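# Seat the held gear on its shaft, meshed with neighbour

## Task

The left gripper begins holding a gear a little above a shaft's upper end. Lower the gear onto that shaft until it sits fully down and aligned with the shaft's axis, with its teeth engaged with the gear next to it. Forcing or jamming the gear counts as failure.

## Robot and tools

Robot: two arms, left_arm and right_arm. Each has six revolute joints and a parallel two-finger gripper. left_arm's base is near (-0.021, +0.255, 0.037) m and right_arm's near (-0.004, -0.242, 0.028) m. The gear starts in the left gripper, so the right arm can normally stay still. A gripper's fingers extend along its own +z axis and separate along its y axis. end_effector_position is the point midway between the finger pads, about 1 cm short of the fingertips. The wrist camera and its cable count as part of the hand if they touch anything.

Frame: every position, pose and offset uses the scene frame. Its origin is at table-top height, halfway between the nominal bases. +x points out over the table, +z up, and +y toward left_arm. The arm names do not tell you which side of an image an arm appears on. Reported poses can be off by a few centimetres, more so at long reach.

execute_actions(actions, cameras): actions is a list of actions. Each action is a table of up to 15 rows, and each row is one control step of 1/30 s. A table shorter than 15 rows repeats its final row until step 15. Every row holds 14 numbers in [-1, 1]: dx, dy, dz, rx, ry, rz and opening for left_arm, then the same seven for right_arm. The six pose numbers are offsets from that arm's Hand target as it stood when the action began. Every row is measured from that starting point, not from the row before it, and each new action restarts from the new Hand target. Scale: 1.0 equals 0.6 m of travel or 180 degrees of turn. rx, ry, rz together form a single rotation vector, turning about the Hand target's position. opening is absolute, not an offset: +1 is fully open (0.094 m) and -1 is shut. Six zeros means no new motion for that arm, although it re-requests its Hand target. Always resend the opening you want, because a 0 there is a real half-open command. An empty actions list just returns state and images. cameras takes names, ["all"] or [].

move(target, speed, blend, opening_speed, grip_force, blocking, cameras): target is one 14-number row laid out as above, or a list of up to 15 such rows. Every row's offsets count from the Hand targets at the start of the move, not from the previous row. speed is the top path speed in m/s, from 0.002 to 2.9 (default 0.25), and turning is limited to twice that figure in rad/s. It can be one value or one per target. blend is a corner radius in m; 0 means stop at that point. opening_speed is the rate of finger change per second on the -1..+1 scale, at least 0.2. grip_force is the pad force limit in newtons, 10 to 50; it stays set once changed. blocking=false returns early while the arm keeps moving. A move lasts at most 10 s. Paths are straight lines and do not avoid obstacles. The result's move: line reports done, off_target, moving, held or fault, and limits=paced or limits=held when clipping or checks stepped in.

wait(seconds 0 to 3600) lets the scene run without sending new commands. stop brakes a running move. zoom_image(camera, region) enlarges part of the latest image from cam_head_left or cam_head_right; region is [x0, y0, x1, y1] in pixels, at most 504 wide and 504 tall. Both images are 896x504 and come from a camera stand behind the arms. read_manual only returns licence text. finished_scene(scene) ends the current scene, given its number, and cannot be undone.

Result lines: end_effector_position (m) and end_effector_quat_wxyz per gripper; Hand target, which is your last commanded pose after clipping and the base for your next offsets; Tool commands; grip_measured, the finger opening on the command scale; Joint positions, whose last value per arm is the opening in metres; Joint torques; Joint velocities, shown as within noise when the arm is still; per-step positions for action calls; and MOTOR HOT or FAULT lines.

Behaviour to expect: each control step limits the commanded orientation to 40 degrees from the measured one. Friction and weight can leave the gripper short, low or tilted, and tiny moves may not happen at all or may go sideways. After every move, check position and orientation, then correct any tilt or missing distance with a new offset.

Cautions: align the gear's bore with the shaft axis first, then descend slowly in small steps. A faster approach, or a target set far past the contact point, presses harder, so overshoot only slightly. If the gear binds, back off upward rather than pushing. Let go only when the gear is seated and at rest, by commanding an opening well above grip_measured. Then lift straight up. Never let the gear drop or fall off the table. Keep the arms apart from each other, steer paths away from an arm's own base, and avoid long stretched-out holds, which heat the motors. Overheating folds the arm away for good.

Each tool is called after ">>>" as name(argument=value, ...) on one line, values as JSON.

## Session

>>> execute_actions(actions=[])

>>> zoom_image(camera="cam_head_left", region=[380, 130, 500, 270])

>>> zoom_image(camera="cam_head_right", region=[370, 130, 490, 270])

Scene clock: 0.00 s.
left_arm: end_effector_position=(+0.2837, +0.1527, +0.1524) grip_measured=-0.631 end_effector_quat_wxyz=(-0.004, +0.833, +0.554, +0.002) | right_arm: end_effector_position=(+0.3774, -0.2479, +0.4300) grip_measured=+1.000 end_effector_quat_wxyz=(+0.707, +0.005, +0.707, -0.005)
Joint positions: left_arm=[-0.344 1.762 1.484 -1.296 -0.007 1.639 0.017] | right_arm=[0 1.047 1.047 0 0 0 0.094]
Joint velocities: within noise
Joint torques (N m): no reading
Heat: left arm: 40 °C; right arm: 41 °C.
Hand target: left_arm +0.2862, +0.1520, +0.1571; +0.003, +0.833, +0.554, +0.007 | right_arm +0.3754, -0.2478, +0.4405; +0.717, +0.005, +0.697, -0.005
Tool commands: left_gripper/opening=-1.0 right_gripper/opening=+1.0

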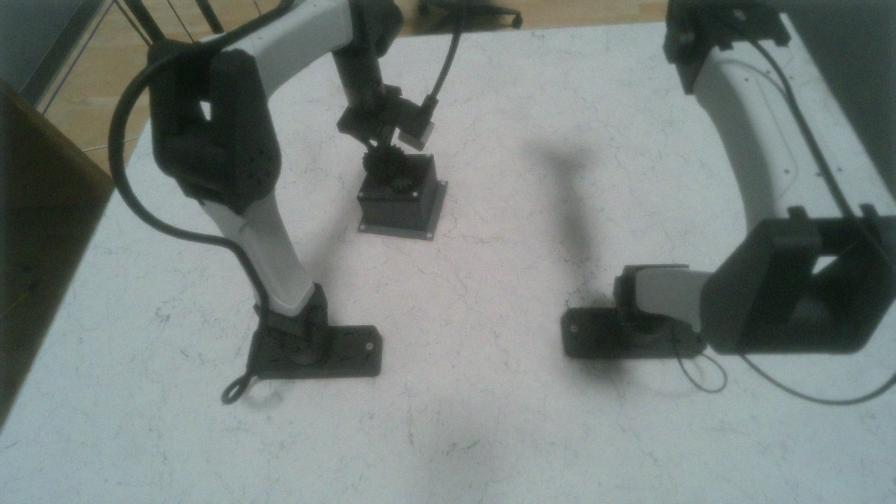

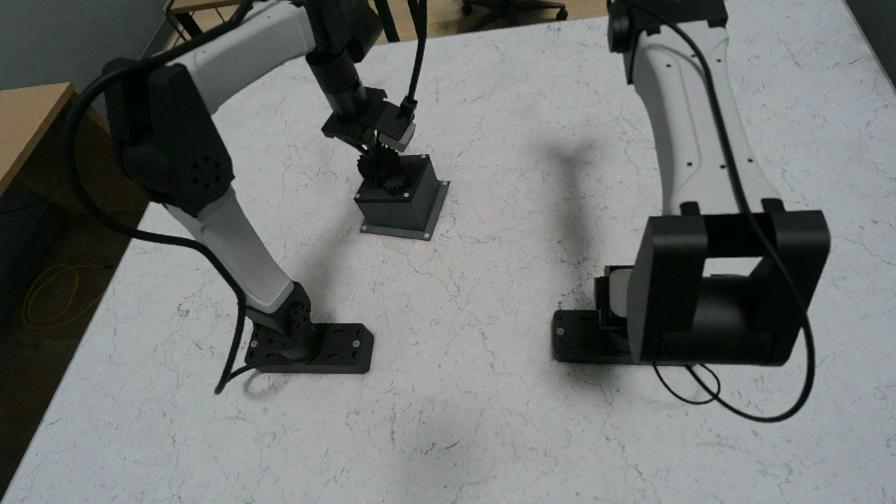

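Scaled by 3.600.

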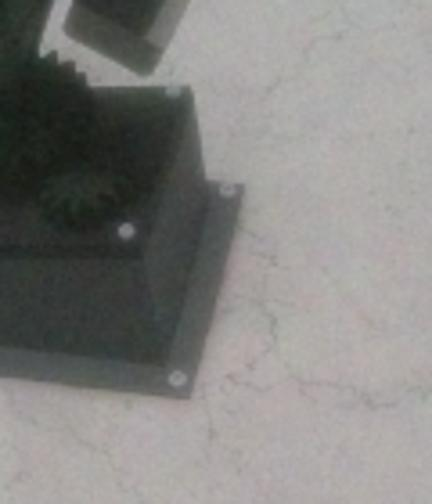

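Scaled by 3.600.

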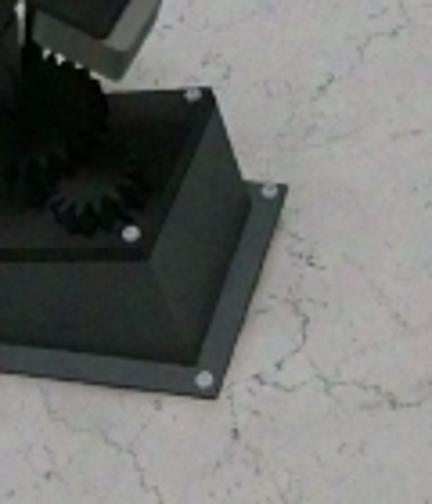

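>>> move(target=[[0,0,0.06,0,0,0,-1,0,0,0,0,0,0,1],[0.03,0.18,0.08,0,0,0,-1,0,0,0,0,0,0,1]], speed=[0.12,0.2], cameras=["all"])

>>> zoom_image(camera="cam_head_left", region=[340, 130, 440, 230])

>>> zoom_image(camera="cam_head_right", region=[340, 130, 440, 230])

Scene clock: 3.30 s.
left_arm: end_effector_position=(+0.3025, +0.2601, +0.2020) grip_measured=-0.631 end_effector_quat_wxyz=(+0.001, +0.829, +0.559, +0.009) | right_arm: end_effector_position=(+0.3774, -0.2479, +0.4300) grip_measured=+1.000 end_effector_quat_wxyz=(+0.707, +0.005, +0.707, -0.005)
Joint positions: left_arm=[-0.005 1.762 1.682 -1.473 -0.008 1.966 0.017] | right_arm=[0 1.047 1.047 0 0 0 0.094]
Joint torques (N m): left_arm=[0.42 -7.16 8.2 0.17 0.08 0.08] | right_arm=[0.02 -2.81 8.14 2.23 0.1 -0.02]
Heat: left arm: 40 °C; right arm: 42 °C.
Hand target: left_arm +0.3042, +0.2599, +0.2051; +0.003, +0.833, +0.554, +0.007 | right_arm +0.3754, -0.2478, +0.4406; +0.717, +0.005, +0.697, -0.005
Off the commanded pose: left_arm 0.004 m, 1 deg | right_arm 0.011 m, 2 deg.
move: done

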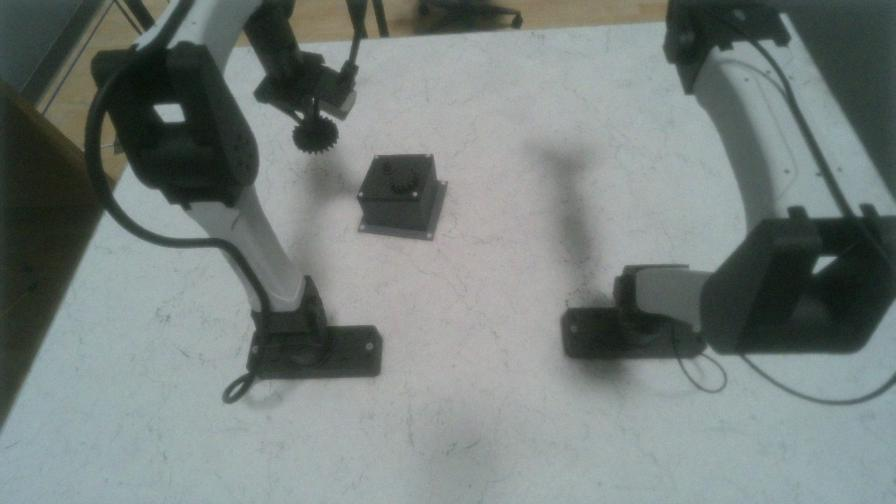

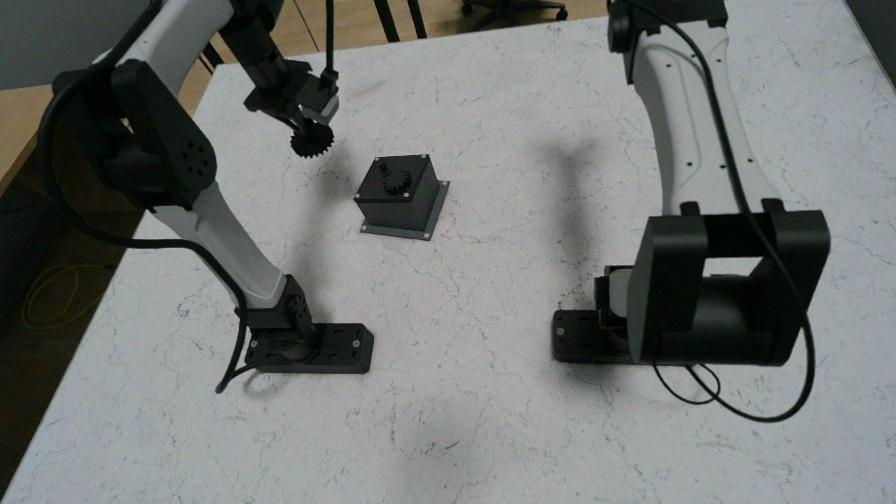

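Scaled by 5.040.

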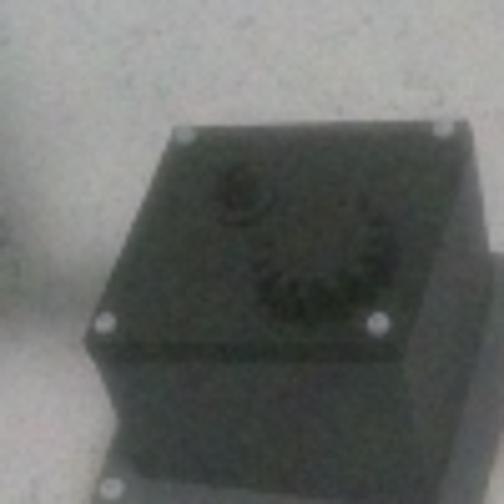

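Scaled by 5.040.

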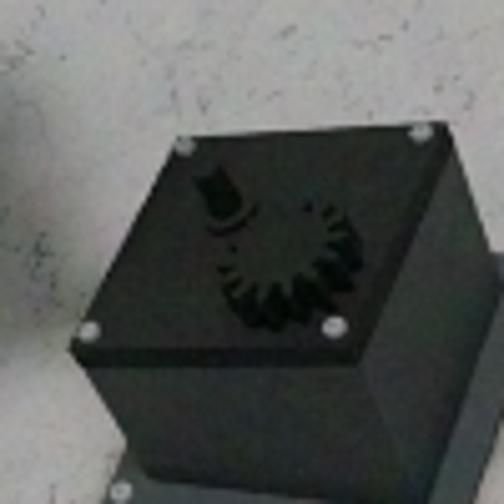

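>>> move(target=[[-0.027,-0.1777,0,0,0,0,-1,0,0,0,0,0,0,1],[-0.027,-0.1777,-0.0718,0,0,0,-1,0,0,0,0,0,0,1]], speed=[0.2,0.06], cameras=["all"])

>>> zoom_image(camera="cam_head_left", region=[345, 120, 425, 200])

>>> zoom_image(camera="cam_head_right", region=[340, 120, 420, 200])

Scene clock: 8.93 s.
left_arm: end_effector_position=(+0.2852, +0.1548, +0.1622) grip_measured=-0.631 end_effector_quat_wxyz=(-0.003, +0.834, +0.552, +0.003) | right_arm: end_effector_position=(+0.3774, -0.2479, +0.4300) grip_measured=+1.000 end_effector_quat_wxyz=(+0.707, +0.005, +0.707, -0.005)
Joint positions: left_arm=[-0.337 1.762 1.523 -1.333 -0.008 1.65 0.017] | right_arm=[0 1.047 1.047 0 0 0 0.094]
Joint torques (N m): left_arm=[0.05 -8.27 5.78 0.47 0.02 -0.07] | right_arm=[0.01 -2.81 8.14 2.24 0.09 -0.03]
Heat: left arm: 41 °C; right arm: 43 °C.
Hand target: left_arm +0.2881, +0.1533, +0.1620; +0.003, +0.833, +0.554, +0.008 | right_arm +0.3754, -0.2478, +0.4406; +0.717, +0.005, +0.697, -0.005
Off the commanded pose: left_arm 0.003 m, 1 deg | right_arm 0.011 m, 2 deg.
move: done

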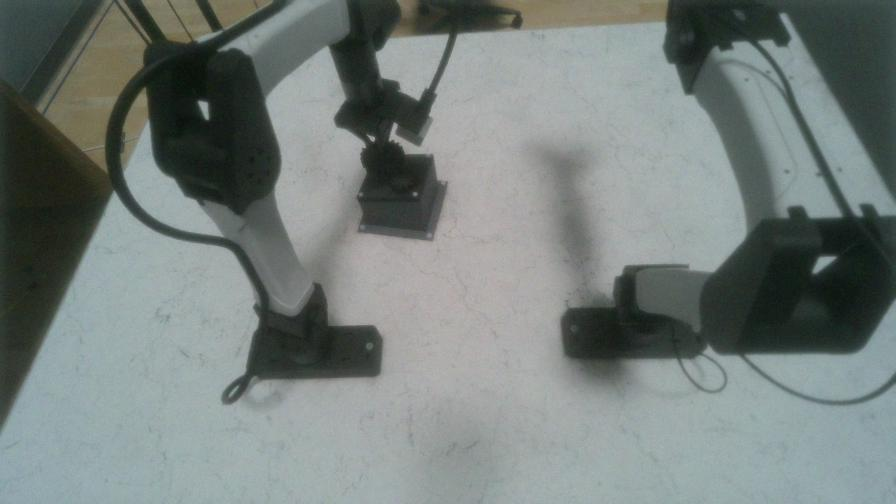

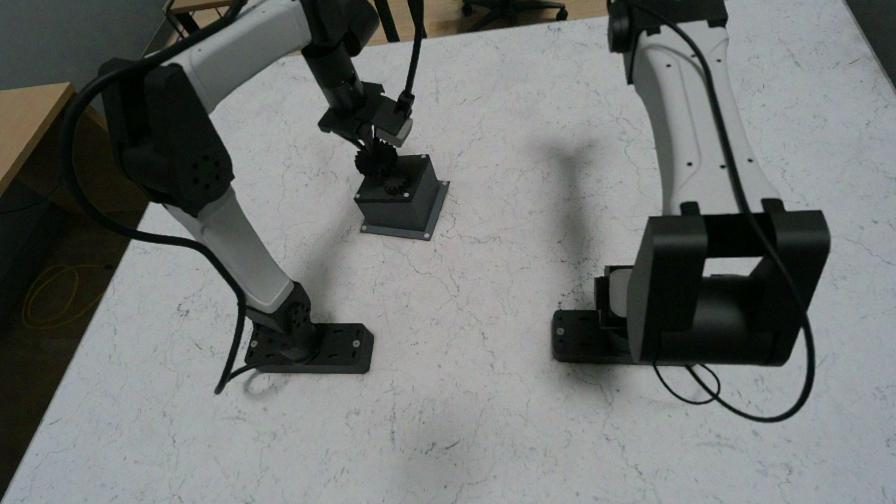

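Scaled by 6.300.

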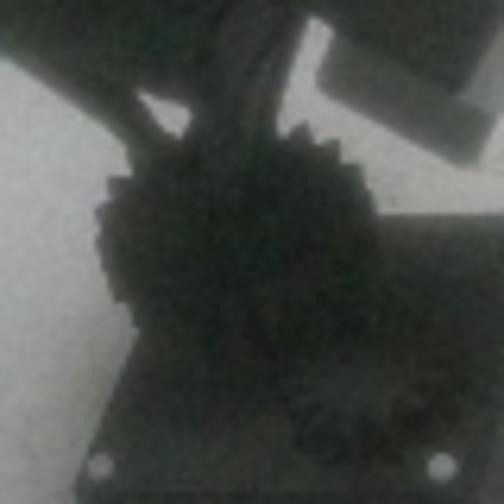

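Scaled by 6.300.

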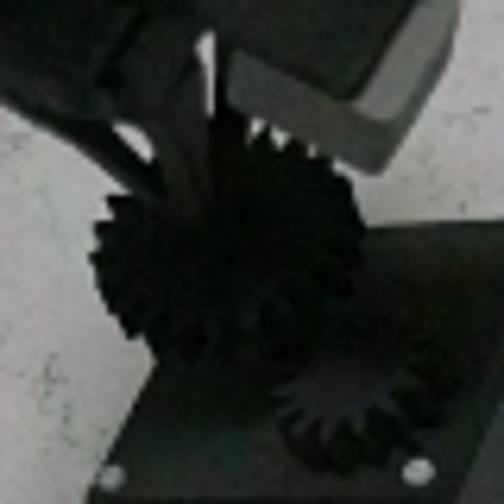

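>>> execute_actions(actions=[[[-0.002,-0.006,-0.005,0,0,0,-1,0,0,0,0,0,0,1],[-0.003,-0.0095,-0.012,0,0,0,-1,0,0,0,0,0,0,1]],[[0,0,-0.005,0,0,0,-1,0,0,0,0,0,0,1],[0,0,-0.01,0,0,0,-1,0,0,0,0,0,0,1]],[[0,0,-0.004,0,0,0,-1,0,0,0,0,0,0,1],[0,0,-0.008,0,0,0,-1,0,0,0,0,0,0,1]],[[0,0,-0.0055,0,0,0,-1,0,0,0,0,0,0,1]],[[0.0025,0.0075,0,0,0,0,-1,0,0,0,0,0,0,1]],[[0.0015,0.0045,0,0,0,0,-1,0,0,0,0,0,0,1]],[[0.0015,0.0045,0,0,0,0,-1,0,0,0,0,0,0,1]],[[0.0015,0.0045,0,0,0,0,-1,0,0,0,0,0,0,1]],[[0.0015,0.0045,0,0,0,0,-1,0,0,0,0,0,0,1]]])

Scene clock: 16.30 s.
left_arm: end_effector_position=(+0.2872, +0.1602, +0.1486) grip_measured=-0.631 end_effector_quat_wxyz=(+0.006, +0.830, +0.557, +0.002) | right_arm: end_effector_position=(+0.3774, -0.2479, +0.4300) grip_measured=+1.000 end_effector_quat_wxyz=(+0.707, +0.005, +0.707, -0.005)
Joint positions: left_arm=[-0.312 1.753 1.458 -1.264 0.005 1.663 0.017] | right_arm=[0 1.047 1.047 0 0 0 0.094]
Joint torques (N m): left_arm=[0.61 -7.01 4.48 0.67 -0.11 0.09] | right_arm=[0.02 -2.8 8.13 2.23 0.1 -0.02]
Heat: left arm: 41 °C; right arm: 44 °C.
Hand target: left_arm +0.2914, +0.1629, +0.1407; +0.003, +0.833, +0.554, +0.008 | right_arm +0.3754, -0.2478, +0.4406; +0.717, +0.005, +0.697, -0.005
Off the commanded pose: left_arm 0.009 m, 1 deg | right_arm 0.011 m, 2 deg.
Step readings (end_effector_position of left_arm | right_arm):
0: (+0.2853, +0.1547, +0.1622) | (+0.3774, -0.2479, +0.4300)
1: (+0.2853, +0.1547, +0.1622) | (+0.3774, -0.2479, +0.4300)
2: (+0.2852, +0.1544, +0.1617) | (+0.3774, -0.2479, +0.4300)
4: (+0.2842, +0.1530, +0.1591) | (+0.3774, -0.2479, +0.4300)
8: (+0.2816, +0.1515, +0.1553) | (+0.3774, -0.2479, +0.4300)
15: (+0.2831, +0.1504, +0.1551) | (+0.3774, -0.2479, +0.4300)
16: (+0.2833, +0.1504, +0.1551) | (+0.3774, -0.2479, +0.4300)
17: (+0.2835, +0.1503, +0.1547) | (+0.3774, -0.2479, +0.4300)
19: (+0.2832, +0.1504, +0.1525) | (+0.3774, -0.2479, +0.4300)
23: (+0.2830, +0.1505, +0.1512) | (+0.3774, -0.2479, +0.4300)
30: (+0.2831, +0.1506, +0.1510) | (+0.3774, -0.2479, +0.4300)
31: (+0.2831, +0.1506, +0.1510) | (+0.3774, -0.2479, +0.4300)
32: (+0.2831, +0.1506, +0.1508) | (+0.3774, -0.2479, +0.4300)
34: (+0.2831, +0.1506, +0.1506) | (+0.3774, -0.2479, +0.4300)
38: (+0.2830, +0.1506, +0.1505) | (+0.3774, -0.2479, +0.4300)
45: (+0.2831, +0.1506, +0.1506) | (+0.3774, -0.2479, +0.4300)
46: (+0.2830, +0.1506, +0.1505) | (+0.3774, -0.2479, +0.4300)
47: (+0.2831, +0.1506, +0.1505) | (+0.3774, -0.2479, +0.4300)
49: (+0.2828, +0.1507, +0.1504) | (+0.3774, -0.2479, +0.4300)
53: (+0.2828, +0.1507, +0.1505) | (+0.3774, -0.2479, +0.4300)
60: (+0.2828, +0.1507, +0.1505) | (+0.3774, -0.2479, +0.4300)
61: (+0.2828, +0.1507, +0.1505) | (+0.3774, -0.2479, +0.4300)
62: (+0.2828, +0.1507, +0.1505) | (+0.3774, -0.2479, +0.4300)
64: (+0.2830, +0.1512, +0.1504) | (+0.3774, -0.2479, +0.4300)
68: (+0.2830, +0.1519, +0.1502) | (+0.3774, -0.2479, +0.4300)
75: (+0.2830, +0.1518, +0.1502) | (+0.3774, -0.2479, +0.4300)
76: (+0.2830, +0.1518, +0.1502) | (+0.3774, -0.2479, +0.4300)
77: (+0.2831, +0.1521, +0.1502) | (+0.3774, -0.2479, +0.4300)
79: (+0.2833, +0.1529, +0.1502) | (+0.3774, -0.2479, +0.4300)
83: (+0.2832, +0.1534, +0.1498) | (+0.3774, -0.2479, +0.4300)
90: (+0.2832, +0.1534, +0.1498) | (+0.3774, -0.2479, +0.4300)
91: (+0.2832, +0.1535, +0.1498) | (+0.3774, -0.2479, +0.4300)
92: (+0.2834, +0.1539, +0.1498) | (+0.3774, -0.2479, +0.4300)
94: (+0.2837, +0.1549, +0.1498) | (+0.3774, -0.2479, +0.4300)
98: (+0.2842, +0.1555, +0.1497) | (+0.3774, -0.2479, +0.4300)
105: (+0.2840, +0.1554, +0.1495) | (+0.3774, -0.2479, +0.4300)
106: (+0.2840, +0.1555, +0.1494) | (+0.3774, -0.2479, +0.4300)
107: (+0.2841, +0.1560, +0.1494) | (+0.3774, -0.2479, +0.4300)
109: (+0.2846, +0.1571, +0.1494) | (+0.3774, -0.2479, +0.4300)
113: (+0.2851, +0.1577, +0.1493) | (+0.3774, -0.2479, +0.4300)
120: (+0.2853, +0.1578, +0.1492) | (+0.3774, -0.2479, +0.4300)
121: (+0.2854, +0.1580, +0.1492) | (+0.3774, -0.2479, +0.4300)
122: (+0.2854, +0.1581, +0.1492) | (+0.3774, -0.2479, +0.4300)
124: (+0.2860, +0.1590, +0.1491) | (+0.3774, -0.2479, +0.4300)
128: (+0.2868, +0.1600, +0.1488) | (+0.3774, -0.2479, +0.4300)
135: (+0.2872, +0.1602, +0.1486) | (+0.3774, -0.2479, +0.4300)

>>> execute_actions(actions=[[[0.0015,0.0045,0,0,0,0,-1,0,0,0,0,0,0,1]],[[0.0015,0.0045,0,0,0,0,-1,0,0,0,0,0,0,1]],[[0.0015,0.0045,0,0,0,0,-1,0,0,0,0,0,0,1]]], cameras=["all"])

>>> zoom_image(camera="cam_head_left", region=[345, 120, 425, 200])

>>> zoom_image(camera="cam_head_right", region=[340, 120, 420, 200])

Scene clock: 18.60 s.
left_arm: end_effector_position=(+0.2908, +0.1680, +0.1474) grip_measured=-0.631 end_effector_quat_wxyz=(+0.008, +0.830, +0.557, +0.003) | right_arm: end_effector_position=(+0.3774, -0.2479, +0.4300) grip_measured=+1.000 end_effector_quat_wxyz=(+0.707, +0.005, +0.707, -0.005)
Joint positions: left_arm=[-0.286 1.753 1.453 -1.255 0.005 1.689 0.017] | right_arm=[0 1.047 1.047 0 0 0 0.094]
Joint torques (N m): left_arm=[0.58 -6.91 5.07 0.57 -0.11 0.11] | right_arm=[0.02 -2.82 8.13 2.23 0.1 -0.02]
Heat: left arm: 41 °C; right arm: 45 °C.
Hand target: left_arm +0.2940, +0.1710, +0.1407; +0.003, +0.833, +0.554, +0.007 | right_arm +0.3754, -0.2478, +0.4406; +0.717, +0.005, +0.697, -0.005
Off the commanded pose: left_arm 0.008 m, 1 deg | right_arm 0.011 m, 2 deg.
Step readings (end_effector_position of left_arm | right_arm):
0: (+0.2872, +0.1602, +0.1486) | (+0.3774, -0.2479, +0.4300)
1: (+0.2872, +0.1603, +0.1486) | (+0.3774, -0.2479, +0.4300)
2: (+0.2874, +0.1609, +0.1486) | (+0.3774, -0.2479, +0.4300)
4: (+0.2877, +0.1617, +0.1486) | (+0.3774, -0.2479, +0.4300)
8: (+0.2884, +0.1625, +0.1484) | (+0.3774, -0.2479, +0.4300)
15: (+0.2884, +0.1628, +0.1483) | (+0.3774, -0.2479, +0.4300)
16: (+0.2884, +0.1628, +0.1483) | (+0.3774, -0.2479, +0.4300)
17: (+0.2884, +0.1629, +0.1483) | (+0.3774, -0.2479, +0.4300)
19: (+0.2890, +0.1639, +0.1482) | (+0.3774, -0.2479, +0.4300)
23: (+0.2896, +0.1652, +0.1478) | (+0.3774, -0.2479, +0.4300)
30: (+0.2898, +0.1653, +0.1477) | (+0.3774, -0.2479, +0.4300)
31: (+0.2898, +0.1654, +0.1477) | (+0.3774, -0.2479, +0.4300)
32: (+0.2900, +0.1660, +0.1477) | (+0.3774, -0.2479, +0.4300)
34: (+0.2903, +0.1667, +0.1477) | (+0.3774, -0.2479, +0.4300)
38: (+0.2907, +0.1679, +0.1474) | (+0.3774, -0.2479, +0.4300)
45: (+0.2908, +0.1680, +0.1474) | (+0.3774, -0.2479, +0.4300)

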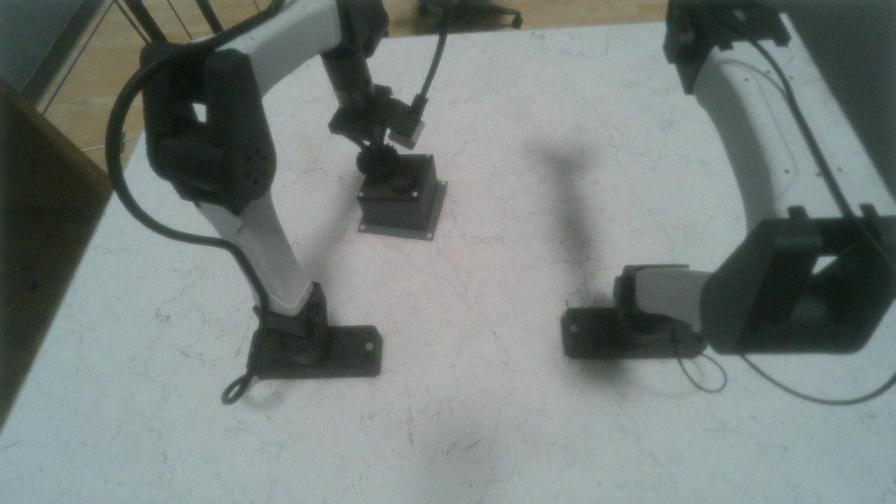

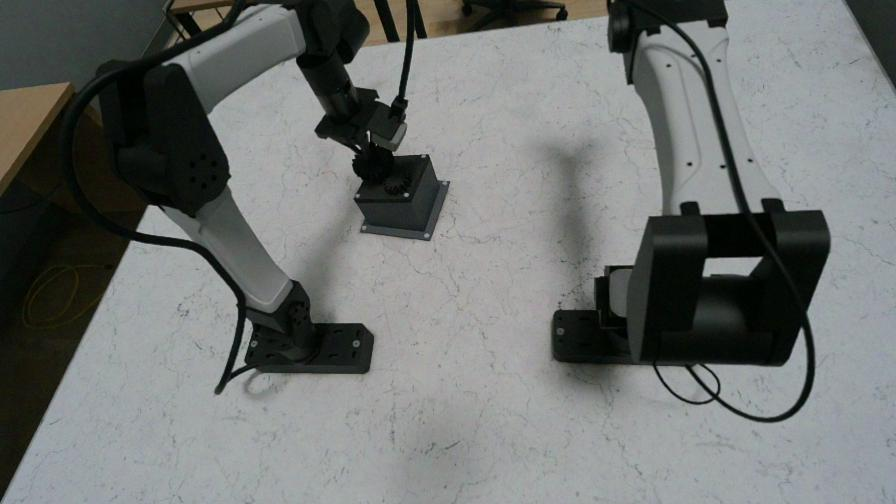

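Scaled by 6.300.

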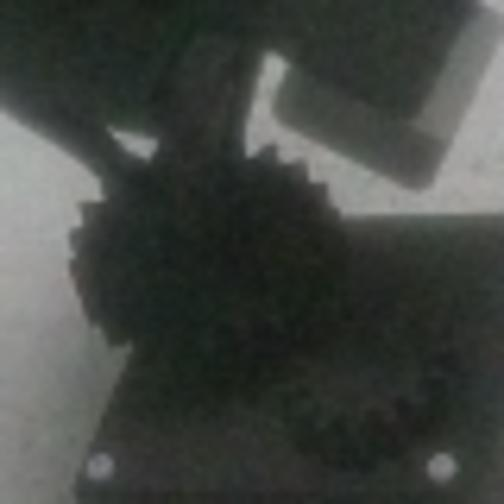

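Scaled by 6.300.

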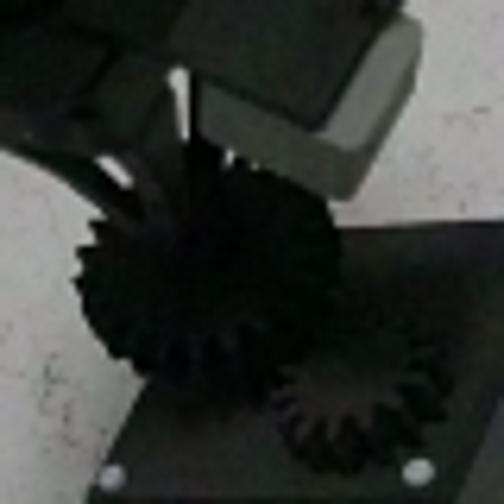

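>>> move(target=[[0,0,0.0355,0,0,0,-1,0,0,0,0,0,0,1],[-0.0098,-0.0295,0.0355,0,0,0,-1,0,0,0,0,0,0,1]], speed=0.08, cameras=["all"])

>>> zoom_image(camera="cam_head_left", region=[345, 120, 425, 200])

>>> zoom_image(camera="cam_head_right", region=[340, 120, 420, 200])

Scene clock: 21.63 s.
left_arm: end_effector_position=(+0.2862, +0.1537, +0.1588) grip_measured=-0.631 end_effector_quat_wxyz=(+0.005, +0.834, +0.552, +0.005) | right_arm: end_effector_position=(+0.3774, -0.2479, +0.4300) grip_measured=+1.000 end_effector_quat_wxyz=(+0.707, +0.005, +0.707, -0.005)
Joint positions: left_arm=[-0.336 1.753 1.498 -1.302 -0.002 1.651 0.017] | right_arm=[0 1.047 1.047 0 0 0 0.094]
Joint torques (N m): left_arm=[0.05 -7.38 8.17 0.23 -0.03 -0.01] | right_arm=[0.03 -2.81 8.14 2.23 0.1 -0.03]
Heat: left arm: 41 °C; right arm: 45 °C.
Hand target: left_arm +0.2882, +0.1533, +0.1620; +0.004, +0.833, +0.554, +0.007 | right_arm +0.3754, -0.2478, +0.4406; +0.717, +0.005, +0.697, -0.005
Off the commanded pose: left_arm 0.004 m, 0 deg | right_arm 0.011 m, 2 deg.
move: done

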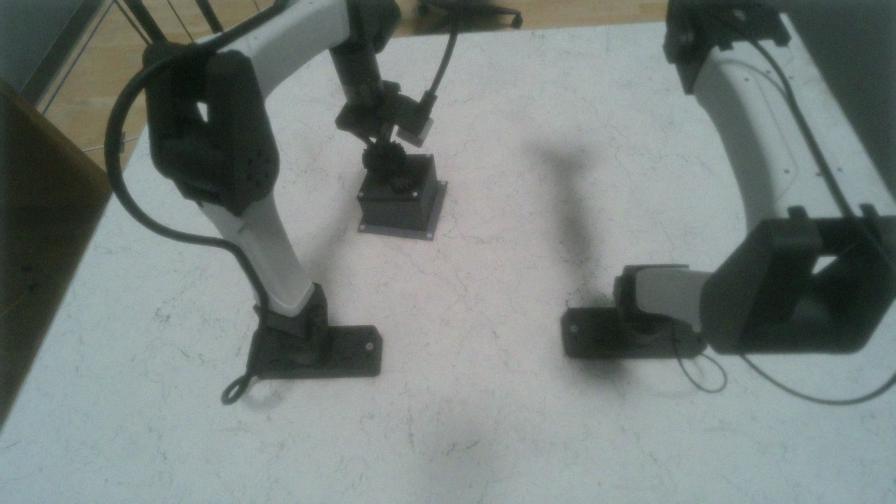

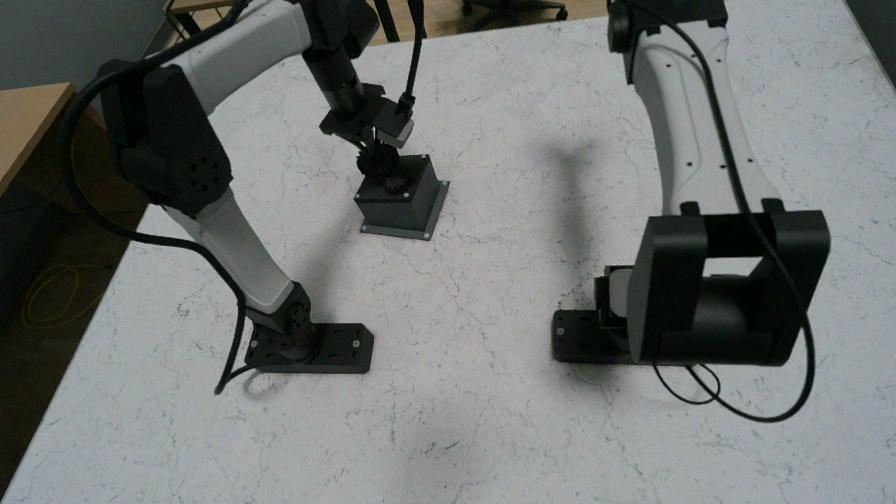

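Scaled by 6.300.

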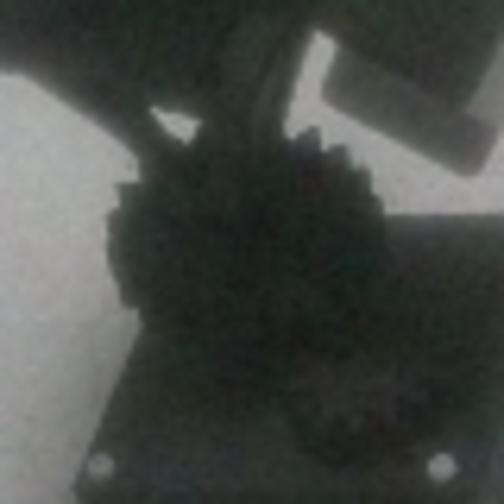

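Scaled by 6.300.

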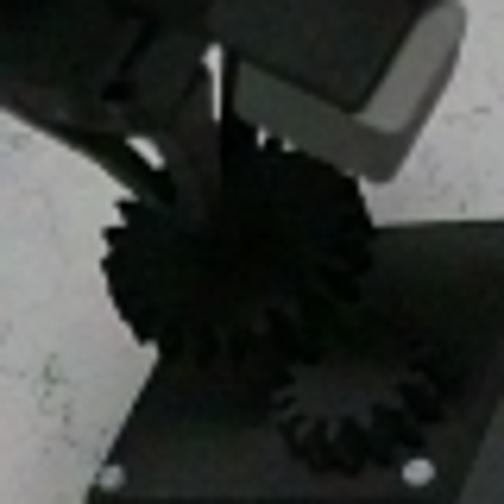

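>>> execute_actions(actions=[[[-0.0015,-0.0045,-0.008,0,0,0,-1,0,0,0,0,0,0,1],[-0.0025,-0.0075,-0.016,0,0,0,-1,0,0,0,0,0,0,1]],[[0,0,-0.004,0,0,0,-1,0,0,0,0,0,0,1],[0,0,-0.008,0,0,0,-1,0,0,0,0,0,0,1],[0,0,-0.012,0,0,0,-1,0,0,0,0,0,0,1],[0,0,-0.019,0,0,0,-1,0,0,0,0,0,0,1]],[[0.0005,0.0015,0,0,0,0,-1,0,0,0,0,0,0,1],[0.001,0.003,0,0,0,0,-1,0,0,0,0,0,0,1],[0.0015,0.0045,0,0,0,0,-1,0,0,0,0,0,0,1],[0.0025,0.0075,0,0,0,0,-1,0,0,0,0,0,0,1]],[[0.0005,0.0015,0,0,0,0,-1,0,0,0,0,0,0,1],[0.001,0.003,0,0,0,0,-1,0,0,0,0,0,0,1],[0.0015,0.0045,0,0,0,0,-1,0,0,0,0,0,0,1]],[[0.0005,0.0015,0,0,0,0,-1,0,0,0,0,0,0,1],[0.001,0.003,0,0,0,0,-1,0,0,0,0,0,0,1],[0.0015,0.0045,0,0,0,0,-1,0,0,0,0,0,0,1]],[[0.0005,0.0015,0,0,0,0,-1,0,0,0,0,0,0,1],[0.001,0.003,0,0,0,0,-1,0,0,0,0,0,0,1],[0.0015,0.0045,0,0,0,0,-1,0,0,0,0,0,0,1]]])

Scene clock: 29.27 s.
left_arm: end_effector_position=(+0.2868, +0.1591, +0.1488) grip_measured=-0.631 end_effector_quat_wxyz=(+0.006, +0.830, +0.557, +0.003) | right_arm: end_effector_position=(+0.3774, -0.2479, +0.4300) grip_measured=+1.000 end_effector_quat_wxyz=(+0.707, +0.005, +0.707, -0.005)
Joint positions: left_arm=[-0.317 1.751 1.457 -1.264 0.003 1.658 0.017] | right_arm=[0 1.047 1.047 0 0 0 0.094]
Joint torques (N m): left_arm=[0.62 -6.9 4.6 0.65 -0.07 0.09] | right_arm=[-0.02 -2.8 8.14 2.23 0.09 -0.02]
Heat: left arm: 42 °C; right arm: 45 °C.
Hand target: left_arm +0.2909, +0.1613, +0.1410; +0.004, +0.833, +0.554, +0.008 | right_arm +0.3754, -0.2478, +0.4406; +0.717, +0.005, +0.697, -0.005
Off the commanded pose: left_arm 0.009 m, 1 deg | right_arm 0.011 m, 2 deg.
Step readings (end_effector_position of left_arm | right_arm):
0: (+0.2861, +0.1537, +0.1588) | (+0.3774, -0.2479, +0.4300)
1: (+0.2861, +0.1537, +0.1588) | (+0.3774, -0.2479, +0.4300)
2: (+0.2860, +0.1535, +0.1588) | (+0.3774, -0.2479, +0.4300)
4: (+0.2853, +0.1518, +0.1583) | (+0.3774, -0.2479, +0.4300)
8: (+0.2833, +0.1513, +0.1560) | (+0.3774, -0.2479, +0.4300)
15: (+0.2834, +0.1507, +0.1557) | (+0.3774, -0.2479, +0.4300)
16: (+0.2835, +0.1507, +0.1557) | (+0.3774, -0.2479, +0.4300)
17: (+0.2836, +0.1506, +0.1554) | (+0.3774, -0.2479, +0.4300)
19: (+0.2834, +0.1507, +0.1532) | (+0.3774, -0.2479, +0.4300)
23: (+0.2830, +0.1512, +0.1504) | (+0.3774, -0.2479, +0.4300)
30: (+0.2830, +0.1512, +0.1504) | (+0.3774, -0.2479, +0.4300)
31: (+0.2830, +0.1512, +0.1504) | (+0.3774, -0.2479, +0.4300)
32: (+0.2830, +0.1512, +0.1504) | (+0.3774, -0.2479, +0.4300)
34: (+0.2830, +0.1512, +0.1504) | (+0.3774, -0.2479, +0.4300)
38: (+0.2831, +0.1521, +0.1501) | (+0.3774, -0.2479, +0.4300)
45: (+0.2831, +0.1523, +0.1501) | (+0.3774, -0.2479, +0.4300)
46: (+0.2831, +0.1523, +0.1501) | (+0.3774, -0.2479, +0.4300)
47: (+0.2832, +0.1524, +0.1501) | (+0.3774, -0.2479, +0.4300)
49: (+0.2834, +0.1533, +0.1501) | (+0.3774, -0.2479, +0.4300)
53: (+0.2838, +0.1544, +0.1500) | (+0.3774, -0.2479, +0.4300)
60: (+0.2835, +0.1545, +0.1497) | (+0.3774, -0.2479, +0.4300)
61: (+0.2835, +0.1545, +0.1497) | (+0.3774, -0.2479, +0.4300)
62: (+0.2837, +0.1547, +0.1497) | (+0.3774, -0.2479, +0.4300)
64: (+0.2840, +0.1555, +0.1497) | (+0.3774, -0.2479, +0.4300)
68: (+0.2844, +0.1565, +0.1497) | (+0.3774, -0.2479, +0.4300)
75: (+0.2845, +0.1564, +0.1497) | (+0.3774, -0.2479, +0.4300)
76: (+0.2845, +0.1564, +0.1497) | (+0.3774, -0.2479, +0.4300)
77: (+0.2845, +0.1566, +0.1497) | (+0.3774, -0.2479, +0.4300)
79: (+0.2851, +0.1573, +0.1496) | (+0.3774, -0.2479, +0.4300)
83: (+0.2861, +0.1591, +0.1491) | (+0.3774, -0.2479, +0.4300)
90: (+0.2867, +0.1591, +0.1488) | (+0.3774, -0.2479, +0.4300)

>>> execute_actions(actions=[[[0.003,-0.001,0.015,0,0,0,-1,0,0,0,0,0,0,1],[0.004,-0.0015,0.03,0,0,0,-1,0,0,0,0,0,0,1]],[[0,0,-0.008,0,0,0,-1,0,0,0,0,0,0,1],[0,0,-0.015,0,0,0,-1,0,0,0,0,0,0,1],[0,0,-0.022,0,0,0,-1,0,0,0,0,0,0,1],[0,0,-0.030,0,0,0,-1,0,0,0,0,0,0,1]],[[-0.001,-0.003,0,0,0,0,-1,0,0,0,0,0,0,1],[-0.002,-0.006,0,0,0,0,-1,0,0,0,0,0,0,1],[-0.003,-0.009,0,0,0,0,-1,0,0,0,0,0,0,1]],[[-0.0005,-0.0015,0,0,0,0,-1,0,0,0,0,0,0,1],[-0.001,-0.003,0,0,0,0,-1,0,0,0,0,0,0,1],[-0.0015,-0.0045,0,0,0,0,-1,0,0,0,0,0,0,1]],[[-0.0005,-0.0015,0,0,0,0,-1,0,0,0,0,0,0,1],[-0.001,-0.003,0,0,0,0,-1,0,0,0,0,0,0,1],[-0.0015,-0.0045,0,0,0,0,-1,0,0,0,0,0,0,1]],[[-0.0005,-0.0015,0,0,0,0,-1,0,0,0,0,0,0,1],[-0.001,-0.003,0,0,0,0,-1,0,0,0,0,0,0,1],[-0.0015,-0.0045,0,0,0,0,-1,0,0,0,0,0,0,1]]])

Scene clock: 34.80 s.
left_arm: end_effector_position=(+0.2920, +0.1501, +0.1494) grip_measured=-0.631 end_effector_quat_wxyz=(+0.013, +0.830, +0.557, +0.014) | right_arm: end_effector_position=(+0.3774, -0.2479, +0.4300) grip_measured=+1.000 end_effector_quat_wxyz=(+0.707, +0.005, +0.707, -0.005)
Joint positions: left_arm=[-0.343 1.757 1.466 -1.242 -0.006 1.632 0.017] | right_arm=[0 1.047 1.047 0 0 0 0.094]
Joint torques (N m): left_arm=[-0.88 -6.68 4.93 0.46 0.01 -0.08] | right_arm=[0.01 -2.81 8.14 2.23 0.1 -0.02]
Heat: left arm: 42 °C; right arm: 46 °C.
Hand target: left_arm +0.2888, +0.1470, +0.1410; +0.003, +0.833, +0.554, +0.007 | right_arm +0.3754, -0.2478, +0.4406; +0.717, +0.005, +0.697, -0.005
Off the commanded pose: left_arm 0.009 m, 1 deg | right_arm 0.011 m, 2 deg.
Step readings (end_effector_position of left_arm | right_arm):
0: (+0.2868, +0.1591, +0.1488) | (+0.3774, -0.2479, +0.4300)
1: (+0.2868, +0.1591, +0.1488) | (+0.3774, -0.2479, +0.4300)
2: (+0.2869, +0.1591, +0.1491) | (+0.3774, -0.2479, +0.4300)
4: (+0.2879, +0.1591, +0.1506) | (+0.3774, -0.2479, +0.4300)
8: (+0.2917, +0.1581, +0.1559) | (+0.3774, -0.2479, +0.4300)
15: (+0.2907, +0.1584, +0.1570) | (+0.3774, -0.2479, +0.4300)
16: (+0.2906, +0.1584, +0.1570) | (+0.3774, -0.2479, +0.4300)
17: (+0.2906, +0.1584, +0.1570) | (+0.3774, -0.2479, +0.4300)
19: (+0.2905, +0.1584, +0.1563) | (+0.3774, -0.2479, +0.4300)
23: (+0.2876, +0.1598, +0.1485) | (+0.3774, -0.2479, +0.4300)
30: (+0.2897, +0.1599, +0.1486) | (+0.3774, -0.2479, +0.4300)
31: (+0.2898, +0.1598, +0.1486) | (+0.3774, -0.2479, +0.4300)
32: (+0.2899, +0.1598, +0.1487) | (+0.3774, -0.2479, +0.4300)
34: (+0.2900, +0.1595, +0.1487) | (+0.3774, -0.2479, +0.4300)
38: (+0.2909, +0.1576, +0.1487) | (+0.3774, -0.2479, +0.4300)
45: (+0.2911, +0.1573, +0.1487) | (+0.3774, -0.2479, +0.4300)
46: (+0.2911, +0.1573, +0.1487) | (+0.3774, -0.2479, +0.4300)
47: (+0.2911, +0.1573, +0.1487) | (+0.3774, -0.2479, +0.4300)
49: (+0.2911, +0.1568, +0.1487) | (+0.3774, -0.2479, +0.4300)
53: (+0.2916, +0.1552, +0.1487) | (+0.3774, -0.2479, +0.4300)
60: (+0.2916, +0.1550, +0.1487) | (+0.3774, -0.2479, +0.4300)
61: (+0.2916, +0.1550, +0.1487) | (+0.3774, -0.2479, +0.4300)
62: (+0.2916, +0.1550, +0.1487) | (+0.3774, -0.2479, +0.4300)
64: (+0.2917, +0.1546, +0.1487) | (+0.3774, -0.2479, +0.4300)
68: (+0.2919, +0.1529, +0.1490) | (+0.3774, -0.2479, +0.4300)
75: (+0.2920, +0.1527, +0.1490) | (+0.3774, -0.2479, +0.4300)
76: (+0.2920, +0.1527, +0.1490) | (+0.3774, -0.2479, +0.4300)
77: (+0.2919, +0.1526, +0.1490) | (+0.3774, -0.2479, +0.4300)
79: (+0.2919, +0.1522, +0.1491) | (+0.3774, -0.2479, +0.4300)
83: (+0.2921, +0.1503, +0.1494) | (+0.3774, -0.2479, +0.4300)
90: (+0.2920, +0.1501, +0.1494) | (+0.3774, -0.2479, +0.4300)

>>> move(target=[[0,0,0.04,0,0,0,-1,0,0,0,0,0,0,1],[-0.0037,0.0128,0.04,0.034,-0.03,0,-1,0,0,0,0,0,0,1]], speed=0.08, cameras=["all"])

>>> zoom_image(camera="cam_head_left", region=[345, 120, 425, 200])

>>> zoom_image(camera="cam_head_right", region=[340, 120, 420, 200])

Scene clock: 40.93 s.
left_arm: end_effector_position=(+0.2836, +0.1557, +0.1578) grip_measured=-0.631 end_effector_quat_wxyz=(-0.029, +0.832, +0.551, +0.061) | right_arm: end_effector_position=(+0.3774, -0.2479, +0.4300) grip_measured=+1.000 end_effector_quat_wxyz=(+0.707, +0.005, +0.707, -0.005)
Joint positions: left_arm=[-0.404 1.731 1.463 -1.282 -0.133 1.585 0.017] | right_arm=[0 1.047 1.047 0 0 0 0.094]
Joint torques (N m): left_arm=[-0.23 -10.22 5.85 0.53 -0.12 -0.1] | right_arm=[0.03 -2.78 8.13 2.24 0.1 -0.03]
Heat: left arm: 42 °C; right arm: 46 °C.
Hand target: left_arm +0.2865, +0.1546, +0.1650; -0.015, +0.831, +0.552, +0.076 | right_arm +0.3754, -0.2478, +0.4406; +0.717, +0.005, +0.697, -0.005
Off the commanded pose: left_arm 0.008 m, 2 deg | right_arm 0.011 m, 2 deg.
move: done

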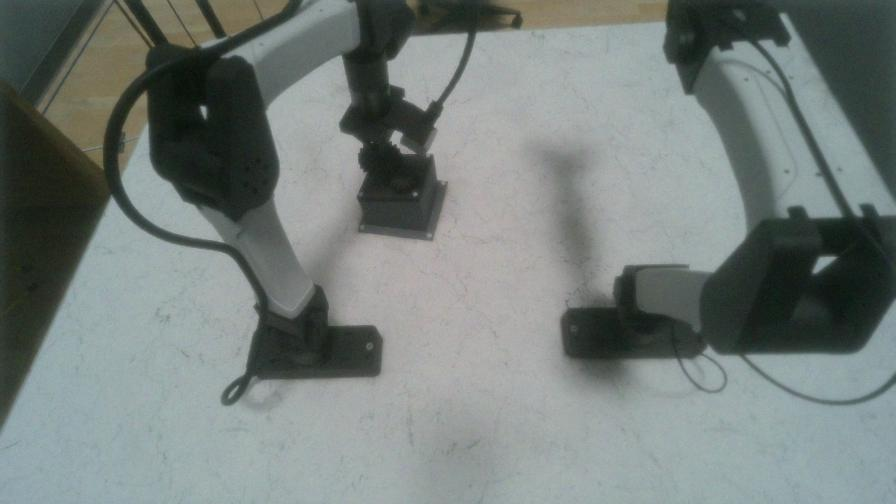

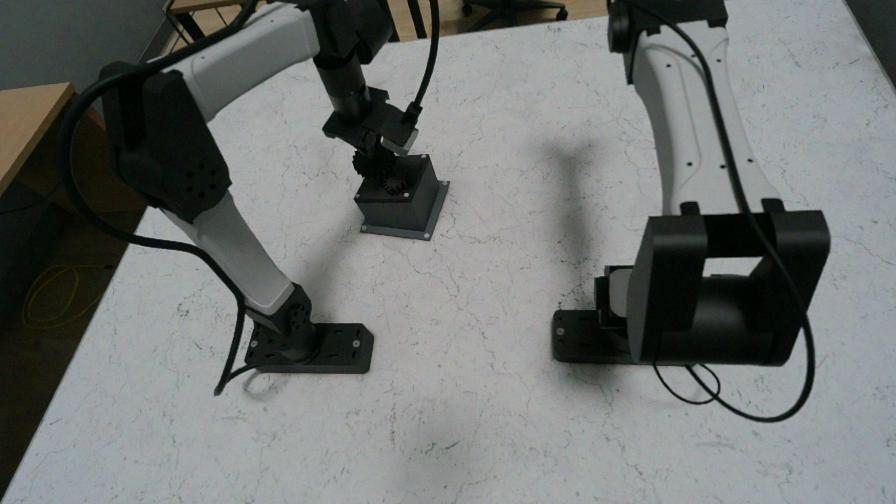

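Scaled by 6.300.

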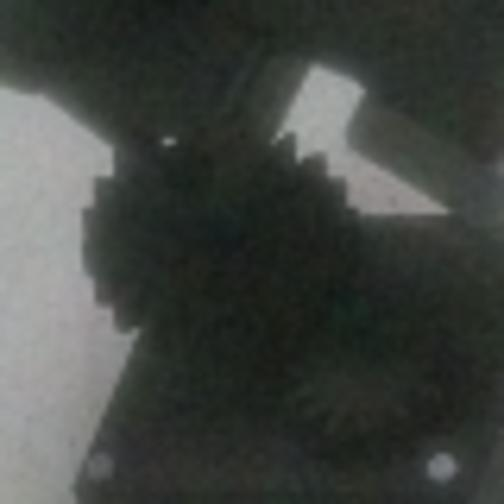

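Scaled by 6.300.

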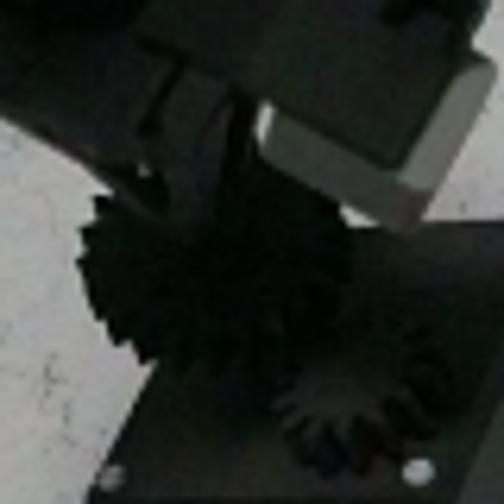

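>>> execute_actions(actions=[[[-0.0015,-0.005,-0.005,0,0,0,-1,0,0,0,0,0,0,1],[-0.004,-0.0115,-0.01,0,0,0,-1,0,0,0,0,0,0,1]],[[0,0,-0.005,0,0,0,-1,0,0,0,0,0,0,1],[0,0,-0.01,0,0,0,-1,0,0,0,0,0,0,1],[0,0,-0.015,0,0,0,-1,0,0,0,0,0,0,1],[0,0,-0.02,0,0,0,-1,0,0,0,0,0,0,1]],[[0,0,-0.005,0,0,0,-1,0,0,0,0,0,0,1],[0,0,-0.01,0,0,0,-1,0,0,0,0,0,0,1]],[[0.0005,0.0015,0,0,0,0,-1,0,0,0,0,0,0,1],[0.001,0.003,0,0,0,0,-1,0,0,0,0,0,0,1],[0.0015,0.0045,0,0,0,0,-1,0,0,0,0,0,0,1],[0.0025,0.0075,0,0,0,0,-1,0,0,0,0,0,0,1]],[[0.0005,0.0015,0,0,0,0,-1,0,0,0,0,0,0,1],[0.001,0.003,0,0,0,0,-1,0,0,0,0,0,0,1],[0.0015,0.0045,0,0,0,0,-1,0,0,0,0,0,0,1]],[[0.0005,0.0015,0,0,0,0,-1,0,0,0,0,0,0,1],[0.001,0.003,0,0,0,0,-1,0,0,0,0,0,0,1],[0.0015,0.0045,0,0,0,0,-1,0,0,0,0,0,0,1]],[[0.0005,0.0015,0,0,0,0,-1,0,0,0,0,0,0,1],[0.001,0.003,0,0,0,0,-1,0,0,0,0,0,0,1],[0.0015,0.0045,0,0,0,0,-1,0,0,0,0,0,0,1]]])

Scene clock: 46.50 s.
left_arm: end_effector_position=(+0.2868, +0.1584, +0.1469) grip_measured=-0.631 end_effector_quat_wxyz=(-0.012, +0.829, +0.554, +0.079) | right_arm: end_effector_position=(+0.3774, -0.2479, +0.4300) grip_measured=+1.000 end_effector_quat_wxyz=(+0.707, +0.005, +0.707, -0.005)
Joint positions: left_arm=[-0.397 1.697 1.376 -1.181 -0.143 1.586 0.017] | right_arm=[0 1.047 1.047 0 0 0 0.094]
Joint torques (N m): left_arm=[0.83 -6.67 5.34 0.63 -0.06 0.12] | right_arm=[0.01 -2.8 8.13 2.23 0.09 -0.03]
Heat: left arm: 42 °C; right arm: 46 °C.
Hand target: left_arm +0.2883, +0.1603, +0.1411; -0.015, +0.830, +0.552, +0.076 | right_arm +0.3754, -0.2478, +0.4406; +0.717, +0.005, +0.697, -0.005
Off the commanded pose: left_arm 0.006 m, 1 deg | right_arm 0.011 m, 2 deg.
Step readings (end_effector_position of left_arm | right_arm):
0: (+0.2837, +0.1558, +0.1578) | (+0.3774, -0.2479, +0.4300)
1: (+0.2836, +0.1557, +0.1578) | (+0.3774, -0.2479, +0.4300)
2: (+0.2837, +0.1553, +0.1577) | (+0.3774, -0.2479, +0.4300)
4: (+0.2826, +0.1537, +0.1558) | (+0.3774, -0.2479, +0.4300)
8: (+0.2814, +0.1507, +0.1548) | (+0.3774, -0.2479, +0.4300)
15: (+0.2816, +0.1500, +0.1549) | (+0.3774, -0.2479, +0.4300)
16: (+0.2817, +0.1500, +0.1549) | (+0.3774, -0.2479, +0.4300)
17: (+0.2817, +0.1500, +0.1548) | (+0.3774, -0.2479, +0.4300)
19: (+0.2813, +0.1501, +0.1545) | (+0.3774, -0.2479, +0.4300)
23: (+0.2807, +0.1504, +0.1545) | (+0.3774, -0.2479, +0.4300)
30: (+0.2816, +0.1500, +0.1545) | (+0.3774, -0.2479, +0.4300)
31: (+0.2817, +0.1500, +0.1544) | (+0.3774, -0.2479, +0.4300)
32: (+0.2819, +0.1499, +0.1543) | (+0.3774, -0.2479, +0.4300)
34: (+0.2817, +0.1500, +0.1542) | (+0.3774, -0.2479, +0.4300)
38: (+0.2815, +0.1500, +0.1542) | (+0.3774, -0.2479, +0.4300)
45: (+0.2829, +0.1496, +0.1542) | (+0.3774, -0.2479, +0.4300)
46: (+0.2830, +0.1495, +0.1542) | (+0.3774, -0.2479, +0.4300)
47: (+0.2830, +0.1495, +0.1541) | (+0.3774, -0.2479, +0.4300)
49: (+0.2832, +0.1495, +0.1541) | (+0.3774, -0.2479, +0.4300)
53: (+0.2841, +0.1505, +0.1539) | (+0.3774, -0.2479, +0.4300)
60: (+0.2851, +0.1510, +0.1537) | (+0.3774, -0.2479, +0.4300)
61: (+0.2851, +0.1510, +0.1537) | (+0.3774, -0.2479, +0.4300)
62: (+0.2851, +0.1511, +0.1536) | (+0.3774, -0.2479, +0.4300)
64: (+0.2856, +0.1518, +0.1536) | (+0.3774, -0.2479, +0.4300)
68: (+0.2860, +0.1530, +0.1535) | (+0.3774, -0.2479, +0.4300)
75: (+0.2866, +0.1536, +0.1531) | (+0.3774, -0.2479, +0.4300)
76: (+0.2866, +0.1536, +0.1531) | (+0.3774, -0.2479, +0.4300)
77: (+0.2866, +0.1536, +0.1531) | (+0.3774, -0.2479, +0.4300)
79: (+0.2869, +0.1545, +0.1531) | (+0.3774, -0.2479, +0.4300)
83: (+0.2874, +0.1556, +0.1531) | (+0.3774, -0.2479, +0.4300)
90: (+0.2853, +0.1570, +0.1469) | (+0.3774, -0.2479, +0.4300)
91: (+0.2858, +0.1568, +0.1469) | (+0.3774, -0.2479, +0.4300)
92: (+0.2861, +0.1567, +0.1468) | (+0.3774, -0.2479, +0.4300)
94: (+0.2866, +0.1579, +0.1469) | (+0.3774, -0.2479, +0.4300)
98: (+0.2868, +0.1584, +0.1469) | (+0.3774, -0.2479, +0.4300)
105: (+0.2868, +0.1584, +0.1469) | (+0.3774, -0.2479, +0.4300)

>>> wait(seconds=0.1, cameras=["all"])

>>> zoom_image(camera="cam_head_left", region=[345, 120, 425, 200])

>>> zoom_image(camera="cam_head_right", region=[340, 120, 420, 200])

Scene clock: 47.50 s.
left_arm: end_effector_position=(+0.2868, +0.1584, +0.1469) grip_measured=-0.631 end_effector_quat_wxyz=(-0.012, +0.829, +0.554, +0.079) | right_arm: end_effector_position=(+0.3774, -0.2479, +0.4300) grip_measured=+1.000 end_effector_quat_wxyz=(+0.707, +0.005, +0.707, -0.005)
Joint positions: left_arm=[-0.397 1.697 1.376 -1.181 -0.143 1.586 0.017] | right_arm=[0 1.047 1.047 0 0 0 0.094]
Joint torques (N m): left_arm=[0.84 -6.63 5.34 0.64 -0.07 0.11] | right_arm=[-0.01 -2.81 8.13 2.23 0.09 -0.02]
Heat: left arm: 42 °C; right arm: 46 °C.
Hand target: left_arm +0.2883, +0.1603, +0.1411; -0.015, +0.830, +0.552, +0.076 | right_arm +0.3754, -0.2478, +0.4406; +0.717, +0.005, +0.697, -0.005
Tool commands: left_gripper/opening=-1.0 right_gripper/opening=+1.0
Off the commanded pose: left_arm 0.006 m, 1 deg | right_arm 0.011 m, 2 deg.
wait: 0.10 s; at rest from the start

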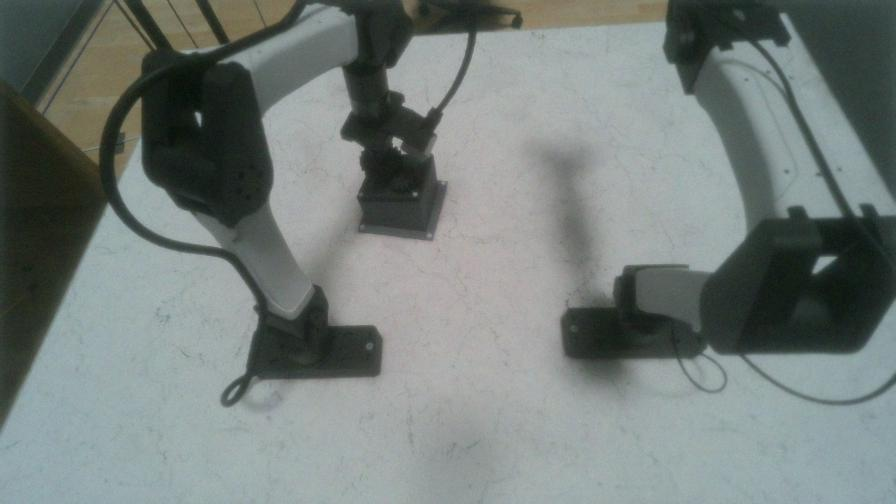

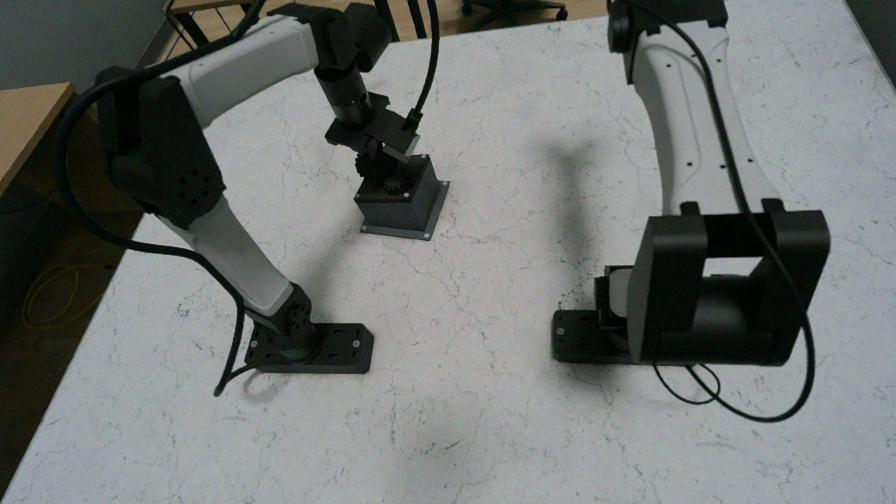

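Scaled by 6.300.

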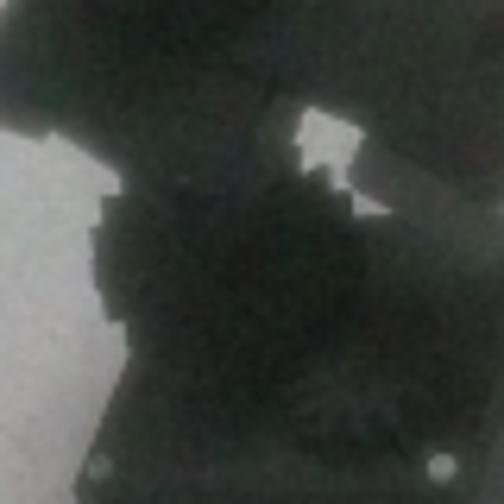

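Scaled by 6.300.

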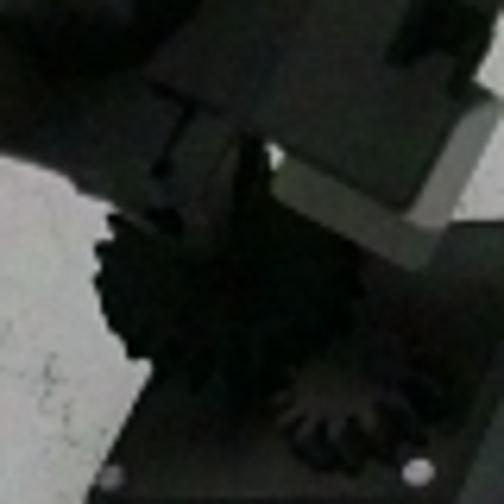

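>>> execute_actions(actions=[[[0,0,0.003,-0.004,0.0035,0,-1,0,0,0,0,0,0,1],[0,0,0.003,-0.008,0.007,0,-1,0,0,0,0,0,0,1]],[[0,0,0,-0.004,0.004,0,-1,0,0,0,0,0,0,1],[0,0,0,-0.009,0.008,0,-1,0,0,0,0,0,0,1]],[[0,0,0,-0.004,0.004,0,-1,0,0,0,0,0,0,1],[0,0,0,-0.008,0.007,0,-1,0,0,0,0,0,0,1]],[[0,0,0,-0.004,0.004,0,-1,0,0,0,0,0,0,1],[0,0,0,-0.009,0.008,0,-1,0,0,0,0,0,0,1]],[[0,0,-0.003,0,0,0,-1,0,0,0,0,0,0,1]],[[0,0,-0.003,0,0,0,-1,0,0,0,0,0,0,1]]])

Scene clock: 51.43 s.
left_arm: end_effector_position=(+0.2891, +0.1614, +0.1463) grip_measured=-0.631 end_effector_quat_wxyz=(+0.008, +0.830, +0.557, +0.021) | right_arm: end_effector_position=(+0.3774, -0.2479, +0.4300) grip_measured=+1.000 end_effector_quat_wxyz=(+0.707, +0.005, +0.707, -0.005)
Joint positions: left_arm=[-0.322 1.733 1.425 -1.224 -0.023 1.652 0.017] | right_arm=[0 1.047 1.047 0 0 0 0.094]
Joint torques (N m): left_arm=[0.61 -5.79 6.19 0.39 0.18 0.1] | right_arm=[0.02 -2.82 8.14 2.24 0.09 -0.02]
Heat: left arm: 42 °C; right arm: 46 °C.
Hand target: left_arm +0.2884, +0.1604, +0.1392; +0.003, +0.833, +0.554, +0.007 | right_arm +0.3754, -0.2478, +0.4406; +0.717, +0.005, +0.697, -0.005
Off the commanded pose: left_arm 0.007 m, 2 deg | right_arm 0.011 m, 2 deg.
Step readings (end_effector_position of left_arm | right_arm):
0: (+0.2868, +0.1584, +0.1469) | (+0.3774, -0.2479, +0.4300)
1: (+0.2868, +0.1584, +0.1469) | (+0.3774, -0.2479, +0.4300)
2: (+0.2868, +0.1586, +0.1468) | (+0.3774, -0.2479, +0.4300)
4: (+0.2869, +0.1589, +0.1467) | (+0.3774, -0.2479, +0.4300)
8: (+0.2872, +0.1592, +0.1467) | (+0.3774, -0.2479, +0.4300)
15: (+0.2872, +0.1593, +0.1467) | (+0.3774, -0.2479, +0.4300)
16: (+0.2872, +0.1593, +0.1467) | (+0.3774, -0.2479, +0.4300)
17: (+0.2872, +0.1594, +0.1467) | (+0.3774, -0.2479, +0.4300)
19: (+0.2876, +0.1597, +0.1467) | (+0.3774, -0.2479, +0.4300)
23: (+0.2877, +0.1602, +0.1466) | (+0.3774, -0.2479, +0.4300)
30: (+0.2877, +0.1599, +0.1466) | (+0.3774, -0.2479, +0.4300)
31: (+0.2877, +0.1598, +0.1465) | (+0.3774, -0.2479, +0.4300)
32: (+0.2879, +0.1599, +0.1466) | (+0.3774, -0.2479, +0.4300)
34: (+0.2882, +0.1603, +0.1466) | (+0.3774, -0.2479, +0.4300)
38: (+0.2884, +0.1608, +0.1465) | (+0.3774, -0.2479, +0.4300)
45: (+0.2884, +0.1606, +0.1465) | (+0.3774, -0.2479, +0.4300)
46: (+0.2884, +0.1606, +0.1466) | (+0.3774, -0.2479, +0.4300)
47: (+0.2885, +0.1607, +0.1465) | (+0.3774, -0.2479, +0.4300)
49: (+0.2887, +0.1610, +0.1464) | (+0.3774, -0.2479, +0.4300)
53: (+0.2890, +0.1613, +0.1463) | (+0.3774, -0.2479, +0.4300)
60: (+0.2891, +0.1614, +0.1464) | (+0.3774, -0.2479, +0.4300)
61: (+0.2891, +0.1614, +0.1463) | (+0.3774, -0.2479, +0.4300)
62: (+0.2891, +0.1614, +0.1463) | (+0.3774, -0.2479, +0.4300)
64: (+0.2891, +0.1614, +0.1463) | (+0.3774, -0.2479, +0.4300)
68: (+0.2891, +0.1614, +0.1463) | (+0.3774, -0.2479, +0.4300)
75: (+0.2891, +0.1614, +0.1463) | (+0.3774, -0.2479, +0.4300)
76: (+0.2891, +0.1614, +0.1463) | (+0.3774, -0.2479, +0.4300)
77: (+0.2891, +0.1614, +0.1463) | (+0.3774, -0.2479, +0.4300)
79: (+0.2891, +0.1614, +0.1463) | (+0.3774, -0.2479, +0.4300)
83: (+0.2891, +0.1614, +0.1463) | (+0.3774, -0.2479, +0.4300)
90: (+0.2891, +0.1614, +0.1463) | (+0.3774, -0.2479, +0.4300)


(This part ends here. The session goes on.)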